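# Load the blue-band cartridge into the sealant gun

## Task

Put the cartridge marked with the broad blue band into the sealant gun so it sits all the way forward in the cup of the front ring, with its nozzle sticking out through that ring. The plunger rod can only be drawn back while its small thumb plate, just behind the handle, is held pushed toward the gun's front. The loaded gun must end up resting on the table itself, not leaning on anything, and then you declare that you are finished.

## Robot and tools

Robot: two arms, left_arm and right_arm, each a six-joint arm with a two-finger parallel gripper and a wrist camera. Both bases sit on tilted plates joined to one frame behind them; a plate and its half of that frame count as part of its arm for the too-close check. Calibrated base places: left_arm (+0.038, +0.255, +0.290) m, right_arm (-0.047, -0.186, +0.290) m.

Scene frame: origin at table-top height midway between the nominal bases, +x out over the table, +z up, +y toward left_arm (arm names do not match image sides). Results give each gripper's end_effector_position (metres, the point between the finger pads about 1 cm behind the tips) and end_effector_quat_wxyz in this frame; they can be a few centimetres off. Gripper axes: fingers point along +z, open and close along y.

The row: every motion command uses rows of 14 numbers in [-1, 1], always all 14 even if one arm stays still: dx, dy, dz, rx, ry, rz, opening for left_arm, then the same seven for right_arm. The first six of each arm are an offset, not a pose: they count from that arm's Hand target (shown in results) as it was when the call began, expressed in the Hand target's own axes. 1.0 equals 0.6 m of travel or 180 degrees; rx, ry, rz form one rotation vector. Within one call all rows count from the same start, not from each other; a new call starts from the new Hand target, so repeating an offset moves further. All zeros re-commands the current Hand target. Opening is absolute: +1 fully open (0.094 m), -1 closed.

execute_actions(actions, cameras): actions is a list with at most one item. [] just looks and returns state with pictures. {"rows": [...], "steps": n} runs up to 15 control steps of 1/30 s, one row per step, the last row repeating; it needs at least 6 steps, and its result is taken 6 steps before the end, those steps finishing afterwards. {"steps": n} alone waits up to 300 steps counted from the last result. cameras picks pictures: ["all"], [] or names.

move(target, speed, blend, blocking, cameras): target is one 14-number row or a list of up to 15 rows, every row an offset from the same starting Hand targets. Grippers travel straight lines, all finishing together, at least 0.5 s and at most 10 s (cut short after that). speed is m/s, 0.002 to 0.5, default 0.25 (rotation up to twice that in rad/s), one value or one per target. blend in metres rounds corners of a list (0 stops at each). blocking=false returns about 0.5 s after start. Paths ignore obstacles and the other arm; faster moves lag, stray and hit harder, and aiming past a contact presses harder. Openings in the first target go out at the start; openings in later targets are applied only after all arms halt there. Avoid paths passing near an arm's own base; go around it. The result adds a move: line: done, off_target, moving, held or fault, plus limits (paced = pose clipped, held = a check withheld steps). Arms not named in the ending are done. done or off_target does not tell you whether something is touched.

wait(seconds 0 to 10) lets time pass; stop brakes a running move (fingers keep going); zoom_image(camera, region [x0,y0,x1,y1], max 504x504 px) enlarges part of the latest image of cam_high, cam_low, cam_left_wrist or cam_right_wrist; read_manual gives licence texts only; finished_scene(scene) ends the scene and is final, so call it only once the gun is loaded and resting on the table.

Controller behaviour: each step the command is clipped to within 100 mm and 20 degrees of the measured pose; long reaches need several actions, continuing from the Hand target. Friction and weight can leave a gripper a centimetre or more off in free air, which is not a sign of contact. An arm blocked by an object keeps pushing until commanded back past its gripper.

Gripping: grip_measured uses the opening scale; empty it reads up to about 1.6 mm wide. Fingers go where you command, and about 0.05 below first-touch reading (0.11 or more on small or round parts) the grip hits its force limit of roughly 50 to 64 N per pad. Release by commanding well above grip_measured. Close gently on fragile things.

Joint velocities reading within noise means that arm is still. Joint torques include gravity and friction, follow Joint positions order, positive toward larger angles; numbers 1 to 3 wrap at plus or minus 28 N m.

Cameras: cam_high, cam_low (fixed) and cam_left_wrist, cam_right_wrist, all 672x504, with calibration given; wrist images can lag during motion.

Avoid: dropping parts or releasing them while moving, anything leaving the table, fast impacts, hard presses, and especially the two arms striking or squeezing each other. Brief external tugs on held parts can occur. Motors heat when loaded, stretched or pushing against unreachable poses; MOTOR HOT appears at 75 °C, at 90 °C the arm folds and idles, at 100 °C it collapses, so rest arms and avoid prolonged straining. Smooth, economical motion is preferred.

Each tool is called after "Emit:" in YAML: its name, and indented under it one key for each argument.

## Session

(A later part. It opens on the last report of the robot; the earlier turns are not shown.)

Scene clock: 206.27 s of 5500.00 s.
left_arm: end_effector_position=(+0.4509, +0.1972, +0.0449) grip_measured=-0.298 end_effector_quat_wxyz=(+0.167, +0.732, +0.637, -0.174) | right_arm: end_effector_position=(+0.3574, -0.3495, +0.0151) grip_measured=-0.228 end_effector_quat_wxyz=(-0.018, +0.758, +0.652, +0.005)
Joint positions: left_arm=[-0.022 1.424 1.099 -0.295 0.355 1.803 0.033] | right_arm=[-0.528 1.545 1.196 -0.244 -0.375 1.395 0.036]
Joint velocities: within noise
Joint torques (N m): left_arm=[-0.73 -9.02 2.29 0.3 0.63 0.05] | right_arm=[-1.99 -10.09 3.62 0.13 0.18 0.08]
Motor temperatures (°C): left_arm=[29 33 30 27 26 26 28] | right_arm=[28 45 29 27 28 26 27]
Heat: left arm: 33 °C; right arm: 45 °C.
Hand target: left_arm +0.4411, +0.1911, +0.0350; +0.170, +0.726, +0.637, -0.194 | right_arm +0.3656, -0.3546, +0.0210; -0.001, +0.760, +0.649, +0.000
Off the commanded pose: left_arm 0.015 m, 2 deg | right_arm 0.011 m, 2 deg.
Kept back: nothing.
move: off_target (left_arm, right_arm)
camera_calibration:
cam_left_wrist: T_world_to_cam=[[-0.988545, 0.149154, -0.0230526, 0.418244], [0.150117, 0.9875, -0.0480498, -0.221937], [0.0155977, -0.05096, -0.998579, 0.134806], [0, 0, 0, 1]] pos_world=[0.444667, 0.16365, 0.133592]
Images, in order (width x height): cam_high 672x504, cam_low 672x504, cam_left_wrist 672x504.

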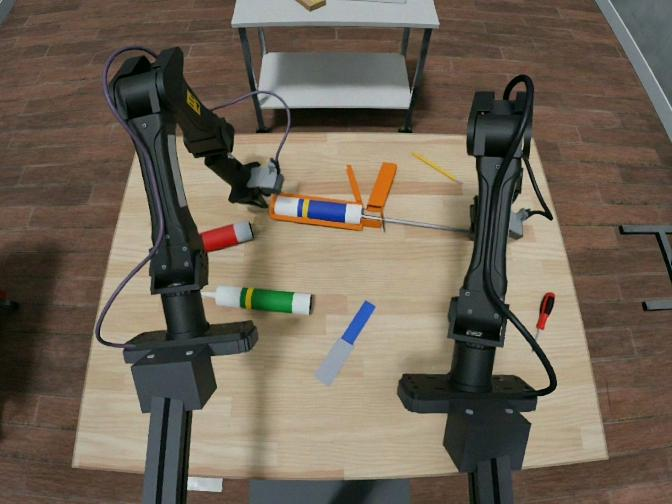

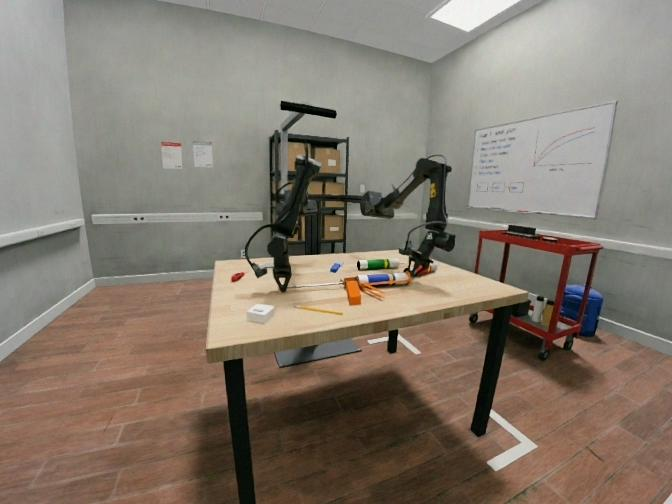

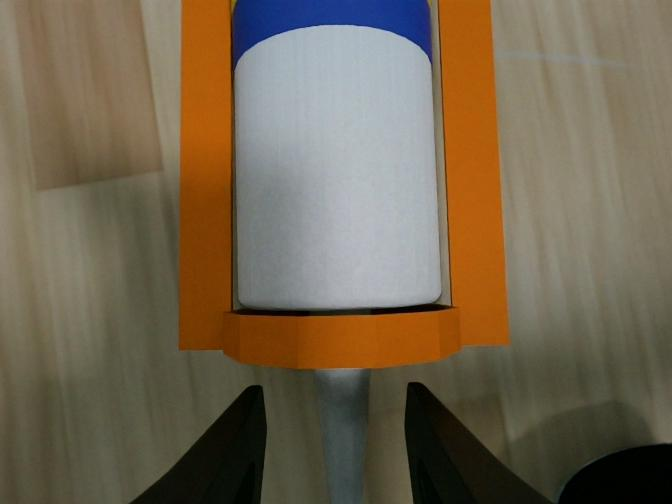

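Emit:
move:
  target:
    - [0.0190,-0.001,0.0190,0,0,0,-0.3,0,0,0.0,0,0,0,-0.6]
    - [0.0190,-0.001,0.0190,0,0,0,-1,0,0,0.0,0,0,0,-0.6]
  speed: 0.06
  cameras: ["cam_left_wrist","cam_high","cam_low"]

Emit:
zoom_image:
  camera: "cam_low"
  region: [350, 235, 450, 310]

Scene clock: 208.70 s of 5500.00 s.
left_arm: end_effector_position=(+0.4489, +0.2011, +0.0279) grip_measured=-0.781 end_effector_quat_wxyz=(+0.167, +0.733, +0.637, -0.172) | right_arm: end_effector_position=(+0.3577, -0.3496, +0.0151) grip_measured=-0.228 end_effector_quat_wxyz=(-0.017, +0.758, +0.652, +0.006)
Joint positions: left_arm=[-0.004 1.478 1.107 -0.25 0.367 1.817 0.01] | right_arm=[-0.528 1.545 1.196 -0.242 -0.375 1.395 0.036]
Joint velocities: within noise
Joint torques (N m): left_arm=[-0.65 -9.01 3.25 0.22 0.67 0.04] | right_arm=[-1.98 -10.09 3.62 0.13 0.18 0.08]
Motor temperatures (°C): left_arm=[29 33 30 27 26 26 28] | right_arm=[27 45 29 27 28 26 27]
Heat: left arm: 33 °C; right arm: 45 °C.
Hand target: left_arm +0.4410, +0.1952, +0.0195; +0.170, +0.726, +0.637, -0.195 | right_arm +0.3656, -0.3546, +0.0210; -0.001, +0.760, +0.649, +0.000
Off the commanded pose: left_arm 0.013 m, 3 deg | right_arm 0.011 m, 2 deg.
Kept back: nothing.
move: off_target (left_arm, right_arm); target 2's new opening was sent with left_arm's hand 0.011 m and 2 deg from that target
camera_calibration:
cam_left_wrist: T_world_to_cam=[[-0.98818, 0.151118, -0.0257505, 0.414794], [0.152152, 0.987352, -0.0445611, -0.227297], [0.0186908, -0.0479524, -0.998675, 0.116122], [0, 0, 0, 1]] pos_world=[0.442304, 0.167307, 0.116521]
Images, in order (width x height): cam_high 672x504, cam_low 672x504, cam_left_wrist 672x504.

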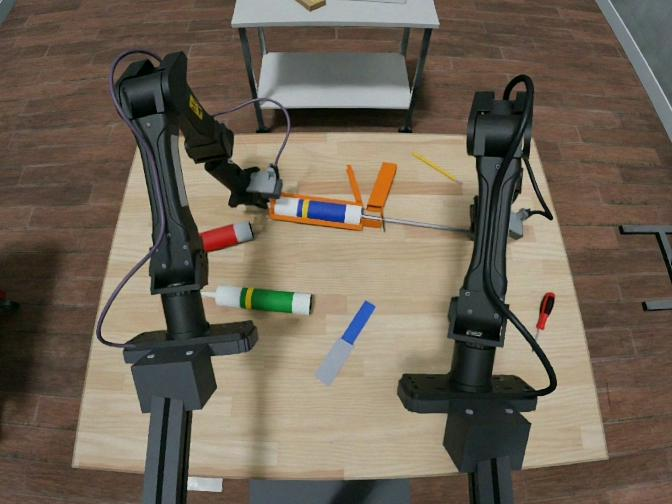

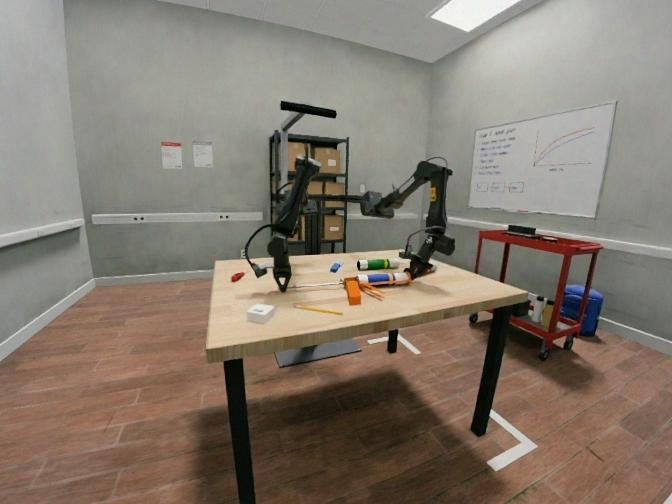

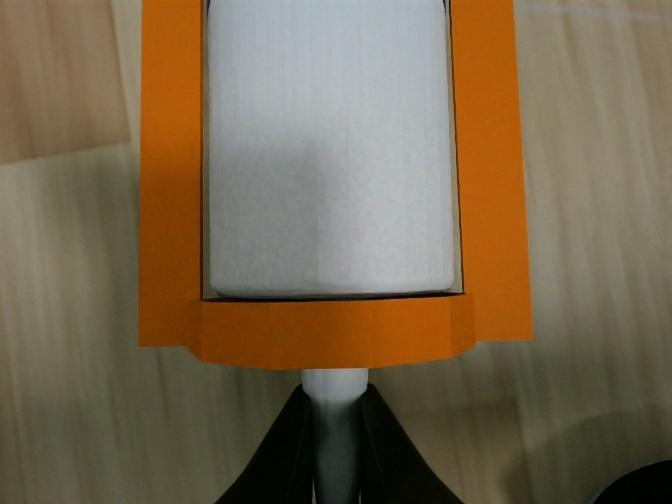

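Scaled by 5.040 from the camera's 672x504 image, which has a finer 960x720 frame.

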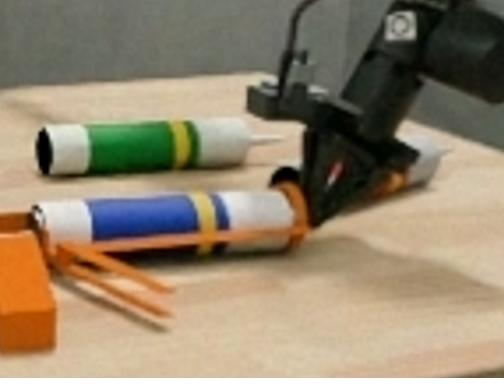

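Emit:
move:
  target: [0.0260,0,-0.015,0,0,0,-1,0,0,0.0,0,0,0,-0.6]
  speed: 0.04
  cameras: ["cam_left_wrist","cam_high"]

Scene clock: 209.90 s of 5500.00 s.
left_arm: end_effector_position=(+0.4500, +0.2099, +0.0292) grip_measured=-0.782 end_effector_quat_wxyz=(+0.180, +0.730, +0.633, -0.184) | right_arm: end_effector_position=(+0.3577, -0.3496, +0.0151) grip_measured=-0.228 end_effector_quat_wxyz=(-0.017, +0.758, +0.652, +0.006)
Joint positions: left_arm=[0.044 1.488 1.129 -0.283 0.442 1.852 0.01] | right_arm=[-0.528 1.545 1.196 -0.242 -0.375 1.395 0.036]
Joint velocities: within noise
Joint torques (N m): left_arm=[0.28 -9.65 3.48 0.07 0.33 0.06] | right_arm=[-1.98 -10.1 3.62 0.13 0.18 0.08]
Motor temperatures (°C): left_arm=[29 33 30 27 26 26 28] | right_arm=[27 45 29 27 28 26 27]
Heat: left arm: 33 °C; right arm: 45 °C.
Hand target: left_arm +0.4434, +0.2131, +0.0195; +0.170, +0.726, +0.637, -0.194 | right_arm +0.3656, -0.3546, +0.0210; -0.001, +0.760, +0.649, +0.000
Off the commanded pose: left_arm 0.012 m, 2 deg | right_arm 0.011 m, 2 deg.
Kept back: nothing.
move: off_target (left_arm, right_arm)
camera_calibration:
cam_left_wrist: T_world_to_cam=[[-0.988054, 0.151221, -0.0296938, 0.414602], [0.153178, 0.984824, -0.0815934, -0.234932], [0.0169045, -0.0851671, -0.996223, 0.126382], [0, 0, 0, 1]] pos_world=[0.443499, 0.179434, 0.119046]
Images, in order (width x height): cam_high 672x504, cam_left_wrist 672x504.

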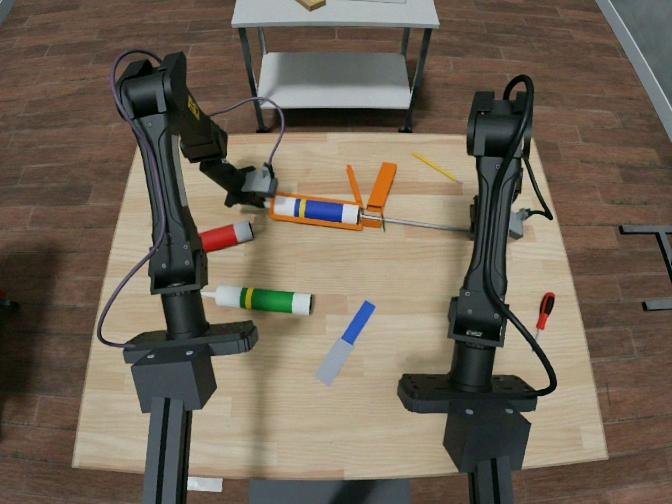

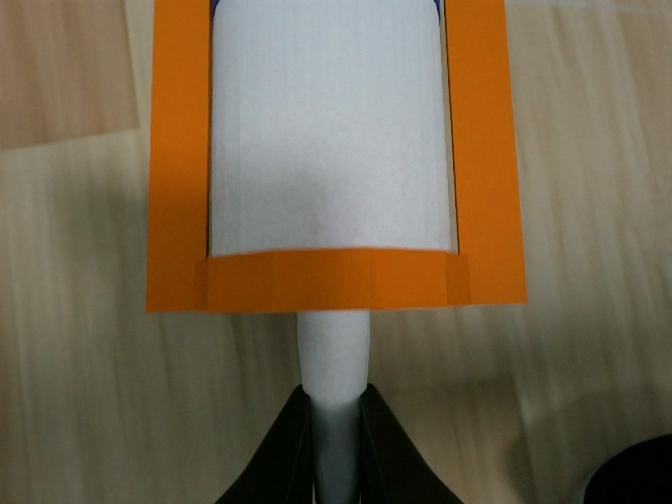

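Emit:
move:
  target: [0.0174,0,-0.010,0,0,0,-1,0,0,0.0,0,0,0,-0.6]
  speed: 0.03
  cameras: ["cam_left_wrist","cam_right_wrist"]

Scene clock: 210.83 s of 5500.00 s.
left_arm: end_effector_position=(+0.4500, +0.2172, +0.0286) grip_measured=-0.782 end_effector_quat_wxyz=(+0.181, +0.727, +0.635, -0.187) | right_arm: end_effector_position=(+0.3578, -0.3493, +0.0150) grip_measured=-0.228 end_effector_quat_wxyz=(-0.017, +0.758, +0.652, +0.006)
Joint positions: left_arm=[0.07 1.494 1.14 -0.298 0.468 1.863 0.01] | right_arm=[-0.527 1.545 1.196 -0.242 -0.375 1.395 0.036]
Joint velocities: within noise
Joint torques (N m): left_arm=[1.18 -9.8 4.14 0.03 0.36 0.11] | right_arm=[-2.03 -10.1 3.62 0.13 0.18 0.08]
Motor temperatures (°C): left_arm=[29 34 30 27 26 26 28] | right_arm=[27 45 29 27 28 26 27]
Heat: left arm: 34 °C; right arm: 45 °C.
Hand target: left_arm +0.4449, +0.2250, +0.0194; +0.170, +0.726, +0.637, -0.195 | right_arm +0.3656, -0.3546, +0.0210; -0.001, +0.760, +0.649, +0.000
Off the commanded pose: left_arm 0.013 m, 1 deg | right_arm 0.011 m, 2 deg.
Kept back: nothing.
move: off_target (left_arm, right_arm)
camera_calibration:
cam_left_wrist: T_world_to_cam=[[-0.989152, 0.144745, -0.0250506, 0.415306], [0.146402, 0.985361, -0.0873546, -0.239056], [0.0120397, -0.0900744, -0.995862, 0.129574], [0, 0, 0, 1]] pos_world=[0.444239, 0.187114, 0.118559]
cam_right_wrist: T_world_to_cam=[[-0.984576, 0.173562, 0.0220457, 0.411778], [0.164012, 0.871764, 0.461657, 0.281035], [0.0609072, 0.458152, -0.886785, 0.240409], [0, 0, 0, 1]] pos_world=[0.344691, -0.426609, 0.0743719]
Images, in order (width x height): cam_left_wrist 672x504, cam_right_wrist 672x504.

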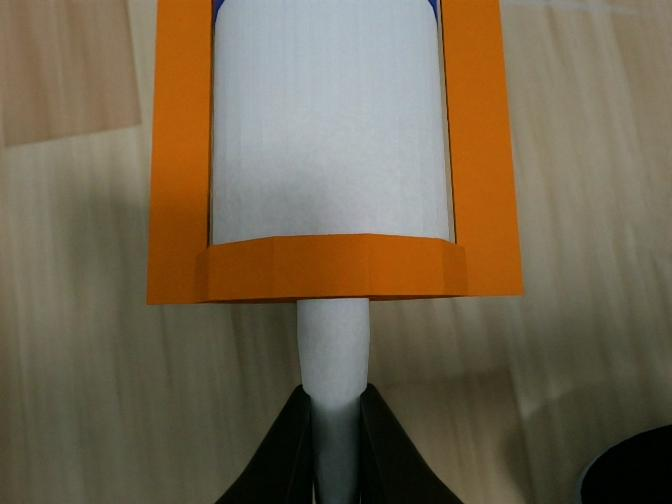

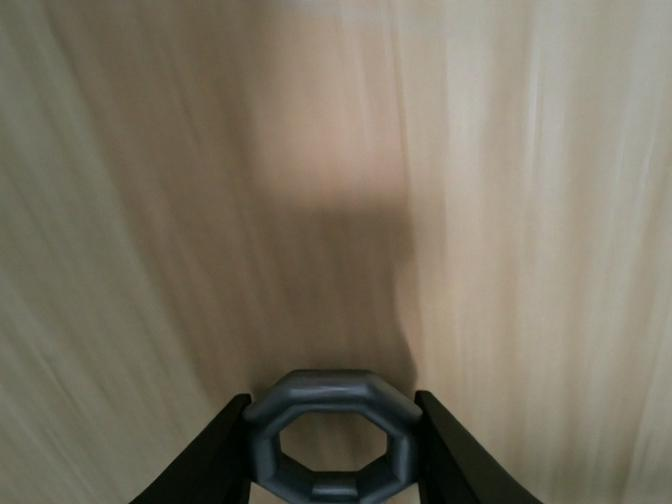

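Emit:
move:
  target: [0.0174,0,-0.010,0,0,0,-1,0,0,0.0,0,0,0,-0.6]
  speed: 0.03
  cameras: ["cam_left_wrist","cam_right_wrist","cam_high"]

Emit:
zoom_image:
  camera: "cam_high"
  region: [240, 150, 410, 275]

Scene clock: 211.93 s of 5500.00 s.
left_arm: end_effector_position=(+0.4492, +0.2234, +0.0296) grip_measured=-0.782 end_effector_quat_wxyz=(+0.185, +0.725, +0.634, -0.197) | right_arm: end_effector_position=(+0.3592, -0.3438, +0.0142) grip_measured=-0.228 end_effector_quat_wxyz=(-0.022, +0.756, +0.654, +0.013)
Joint positions: left_arm=[0.1 1.502 1.158 -0.33 0.511 1.887 0.01] | right_arm=[-0.519 1.545 1.196 -0.242 -0.384 1.395 0.036]
Joint velocities: within noise
Joint torques (N m): left_arm=[1.99 -10.14 4.45 0.04 0.21 0.1] | right_arm=[-2.7 -10.15 3.6 0.12 0.25 0.08]
Motor temperatures (°C): left_arm=[29 34 30 27 26 26 28] | right_arm=[27 45 29 27 28 26 27]
Heat: left arm: 34 °C; right arm: 45 °C.
Hand target: left_arm +0.4466, +0.2369, +0.0194; +0.170, +0.726, +0.637, -0.194 | right_arm +0.3656, -0.3547, +0.0211; -0.001, +0.760, +0.649, +0.000
Off the commanded pose: left_arm 0.017 m, 2 deg | right_arm 0.014 m, 3 deg.
Kept back: nothing.
move: off_target (left_arm, right_arm)
camera_calibration:
cam_left_wrist: T_world_to_cam=[[-0.989207, 0.145176, -0.0198462, 0.413422], [0.14648, 0.983187, -0.109024, -0.243881], [0.00368489, -0.110754, -0.993841, 0.139513], [0, 0, 0, 1]] pos_world=[0.444169, 0.195214, 0.12027]
cam_right_wrist: T_world_to_cam=[[-0.985376, 0.169072, 0.0211887, 0.411034], [0.158629, 0.864815, 0.476374, 0.275789], [0.062217, 0.472768, -0.878988, 0.241544], [0, 0, 0, 1]] pos_world=[0.346247, -0.422195, 0.0722265]
Images, in order (width x height): cam_high 672x504, cam_left_wrist 672x504, cam_right_wrist 672x504.

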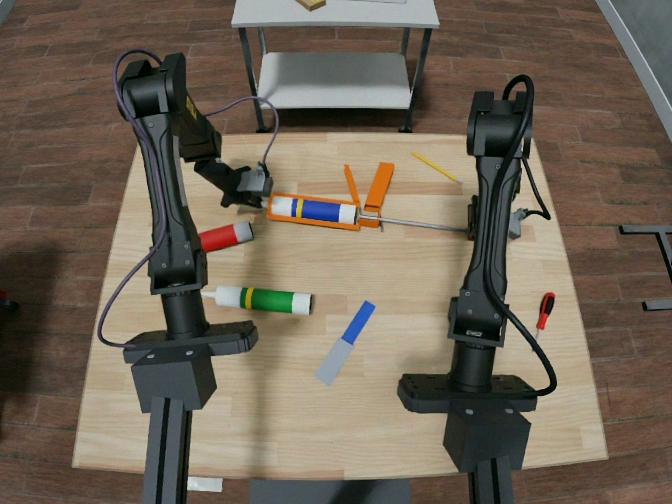

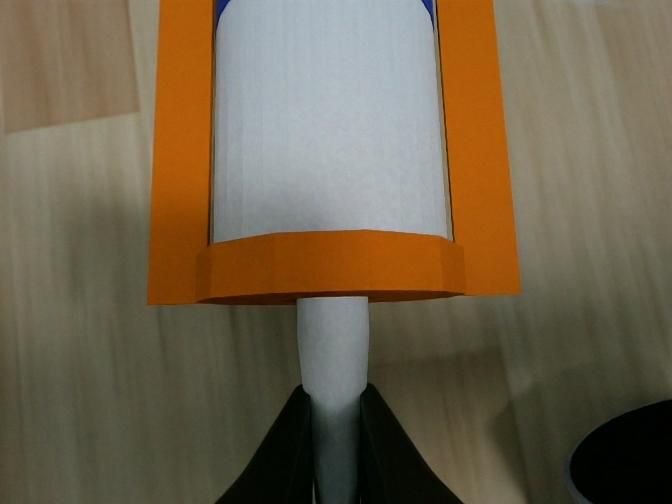

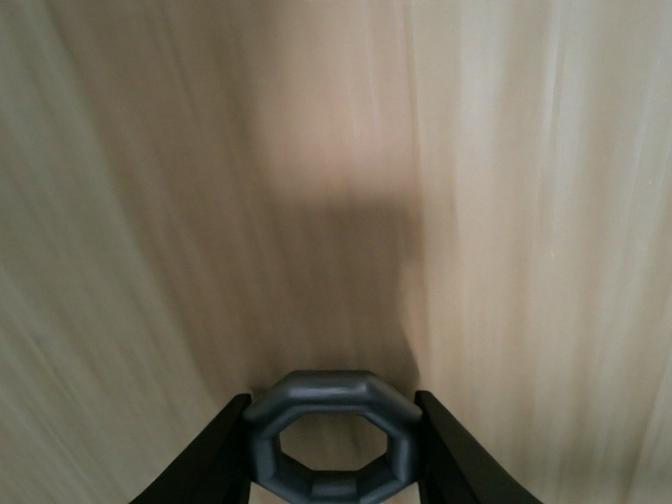

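Scaled by 2.965 from the camera's 672x504 image, which has a finer 960x720 frame.

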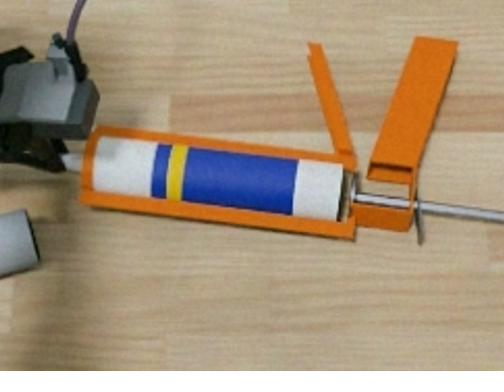

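Emit:
move:
  target:
    - [-0.0195,0,0.0113,0,0,0,-1,0.0163,-0.0133,0.0117,0,0,0,-0.6]
    - [-0.0195,0,0.0113,0,0,0,-0.3,0.0163,-0.0133,0.0117,0,0,0,0.05]
    - [-0.12,0,-0.165,0,0,0,-0.3,0.0163,-0.0133,-0.15,0,0,0,0.05]
  speed: [0.04,0.04,0.1]
  cameras: ["all"]

Emit:
zoom_image:
  camera: "cam_high"
  region: [240, 150, 410, 275]

Emit:
zoom_image:
  camera: "cam_low"
  region: [340, 235, 450, 318]

Scene clock: 215.47 s of 5500.00 s.
left_arm: end_effector_position=(+0.4468, +0.2267, +0.1313) grip_measured=-0.302 end_effector_quat_wxyz=(+0.170, +0.729, +0.635, -0.192) | right_arm: end_effector_position=(+0.3558, -0.3415, +0.0959) grip_measured=+0.048 end_effector_quat_wxyz=(-0.013, +0.766, +0.643, +0.000)
Joint positions: left_arm=[0.084 1.161 1.11 -0.625 0.465 1.878 0.033] | right_arm=[-0.601 1.282 1.133 -0.459 -0.421 1.375 0.049]
Joint velocities: within noise
Joint torques (N m): left_arm=[-1.18 -14.64 3.52 -0.08 0.22 -0.08] | right_arm=[-3.18 -11.38 3.51 -0.1 -0.1 -0.13]
Motor temperatures (°C): left_arm=[29 35 30 27 26 26 28] | right_arm=[27 46 28 27 28 26 27]
Heat: left arm: 35 °C; right arm: 46 °C.
Hand target: left_arm +0.4449, +0.2242, +0.1411; +0.170, +0.726, +0.637, -0.194 | right_arm +0.3594, -0.3439, +0.1110; -0.001, +0.760, +0.649, +0.000
Off the commanded pose: left_arm 0.010 m, 0 deg | right_arm 0.016 m, 2 deg.
Kept back: nothing.
move: off_target (right_arm); target 2's new opening was sent with left_arm's hand 0.015 m and 3 deg from that target
camera_calibration:
cam_left_wrist: T_world_to_cam=[[-0.988284, 0.152544, -0.00504129, 0.408538], [0.152458, 0.985096, -0.0796349, -0.242622], [-0.00718169, -0.0794705, -0.996811, 0.239057], [0, 0, 0, 1]] pos_world=[0.442458, 0.195684, 0.221033]
cam_right_wrist: T_world_to_cam=[[-0.980019, 0.197535, 0.0233162, 0.413156], [0.186883, 0.874295, 0.447976, 0.231284], [0.0681057, 0.443382, -0.893741, 0.30173], [0, 0, 0, 1]] pos_world=[0.341128, -0.417605, 0.156426]

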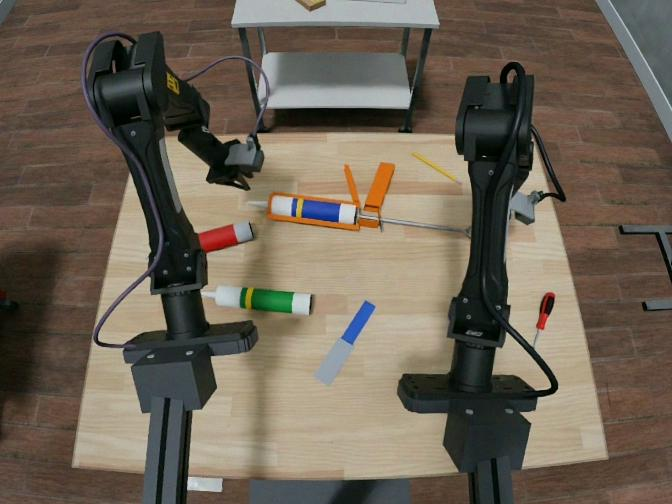

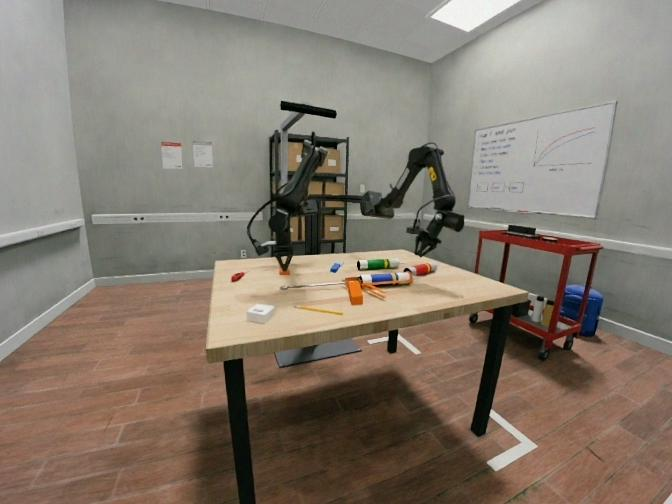

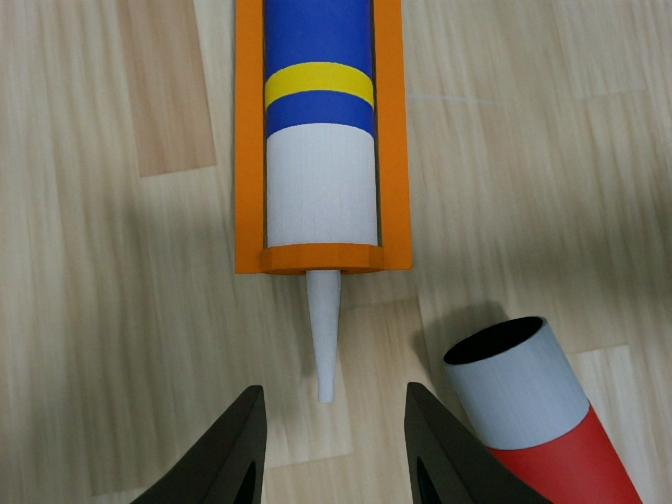

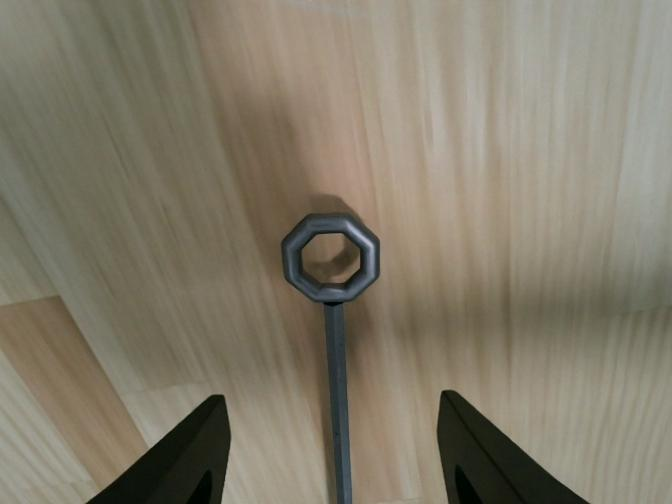

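Scaled by 2.965 from the camera's 672x504 image, which has a finer 960x720 frame.

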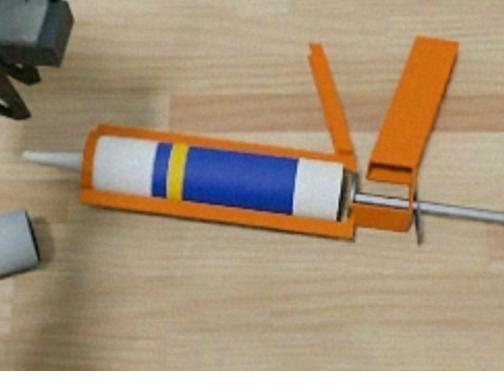

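Scaled by 4.582 from the camera's 672x504 image, which has a finer 960x720 frame.

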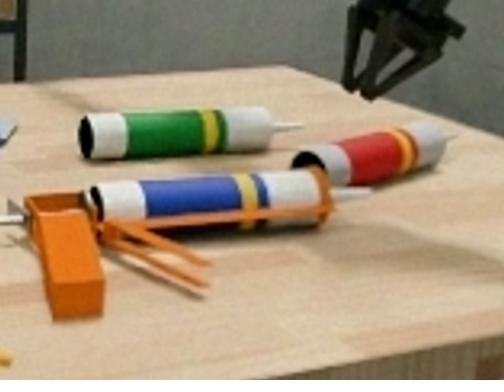

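Emit:
move:
  target: [-0.08,0,-0.12,0,0,0,-0.3,-0.08,0,-0.13,0,0,0,0.05]
  speed: 0.2
  cameras: ["cam_left_wrist","cam_high"]

Emit:
zoom_image:
  camera: "cam_high"
  region: [190, 130, 510, 290]

Scene clock: 217.03 s of 5500.00 s.
left_arm: end_effector_position=(+0.4426, +0.2194, +0.2173) grip_measured=-0.302 end_effector_quat_wxyz=(+0.167, +0.728, +0.636, -0.196) | right_arm: end_effector_position=(+0.3425, -0.3876, +0.1753) grip_measured=+0.048 end_effector_quat_wxyz=(-0.018, +0.769, +0.639, +0.002)
Joint positions: left_arm=[0.017 0.936 1.177 -0.908 0.413 1.832 0.033] | right_arm=[-0.949 1.227 1.264 -0.791 -0.7 1.122 0.049]
Joint velocities: within noise
Joint torques (N m): left_arm=[-1.2 -12.79 6.23 -0.05 0.22 -0.06] | right_arm=[-4.04 -8.14 6.28 -0.13 -0.11 -0.14]
Motor temperatures (°C): left_arm=[29 36 30 27 26 26 28] | right_arm=[27 46 29 27 28 26 27]
Heat: left arm: 36 °C; right arm: 46 °C.
Hand target: left_arm +0.4442, +0.2186, +0.2275; +0.170, +0.726, +0.637, -0.194 | right_arm +0.3518, -0.3914, +0.1889; -0.001, +0.760, +0.649, +0.000
Off the commanded pose: left_arm 0.010 m, 0 deg | right_arm 0.017 m, 2 deg.
Kept back: nothing.
move: off_target (right_arm)
camera_calibration:
cam_left_wrist: T_world_to_cam=[[-0.9882, 0.153065, 0.00564608, 0.403485], [0.15208, 0.984897, -0.0827556, -0.227101], [-0.0182278, -0.0809204, -0.996554, 0.329301], [0, 0, 0, 1]] pos_world=[0.439264, 0.188559, 0.307094]
Images, in order (width x height): cam_high 672x504, cam_left_wrist 672x504.

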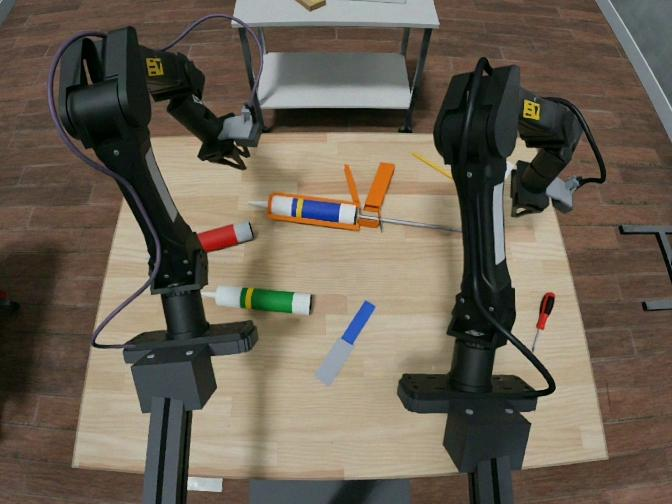

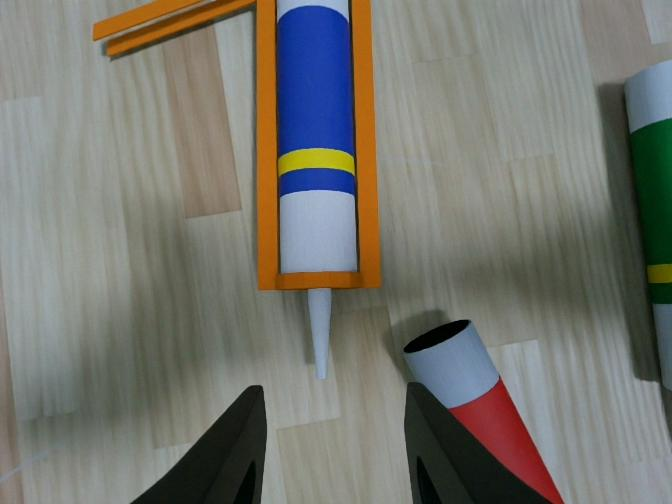

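Scaled by 1.575 from the camera's 672x504 image, which has a finer 960x720 frame.

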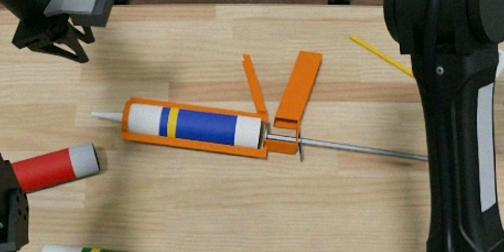

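Emit:
finished_scene:
  scene: 2

The scene is finished: the task was done.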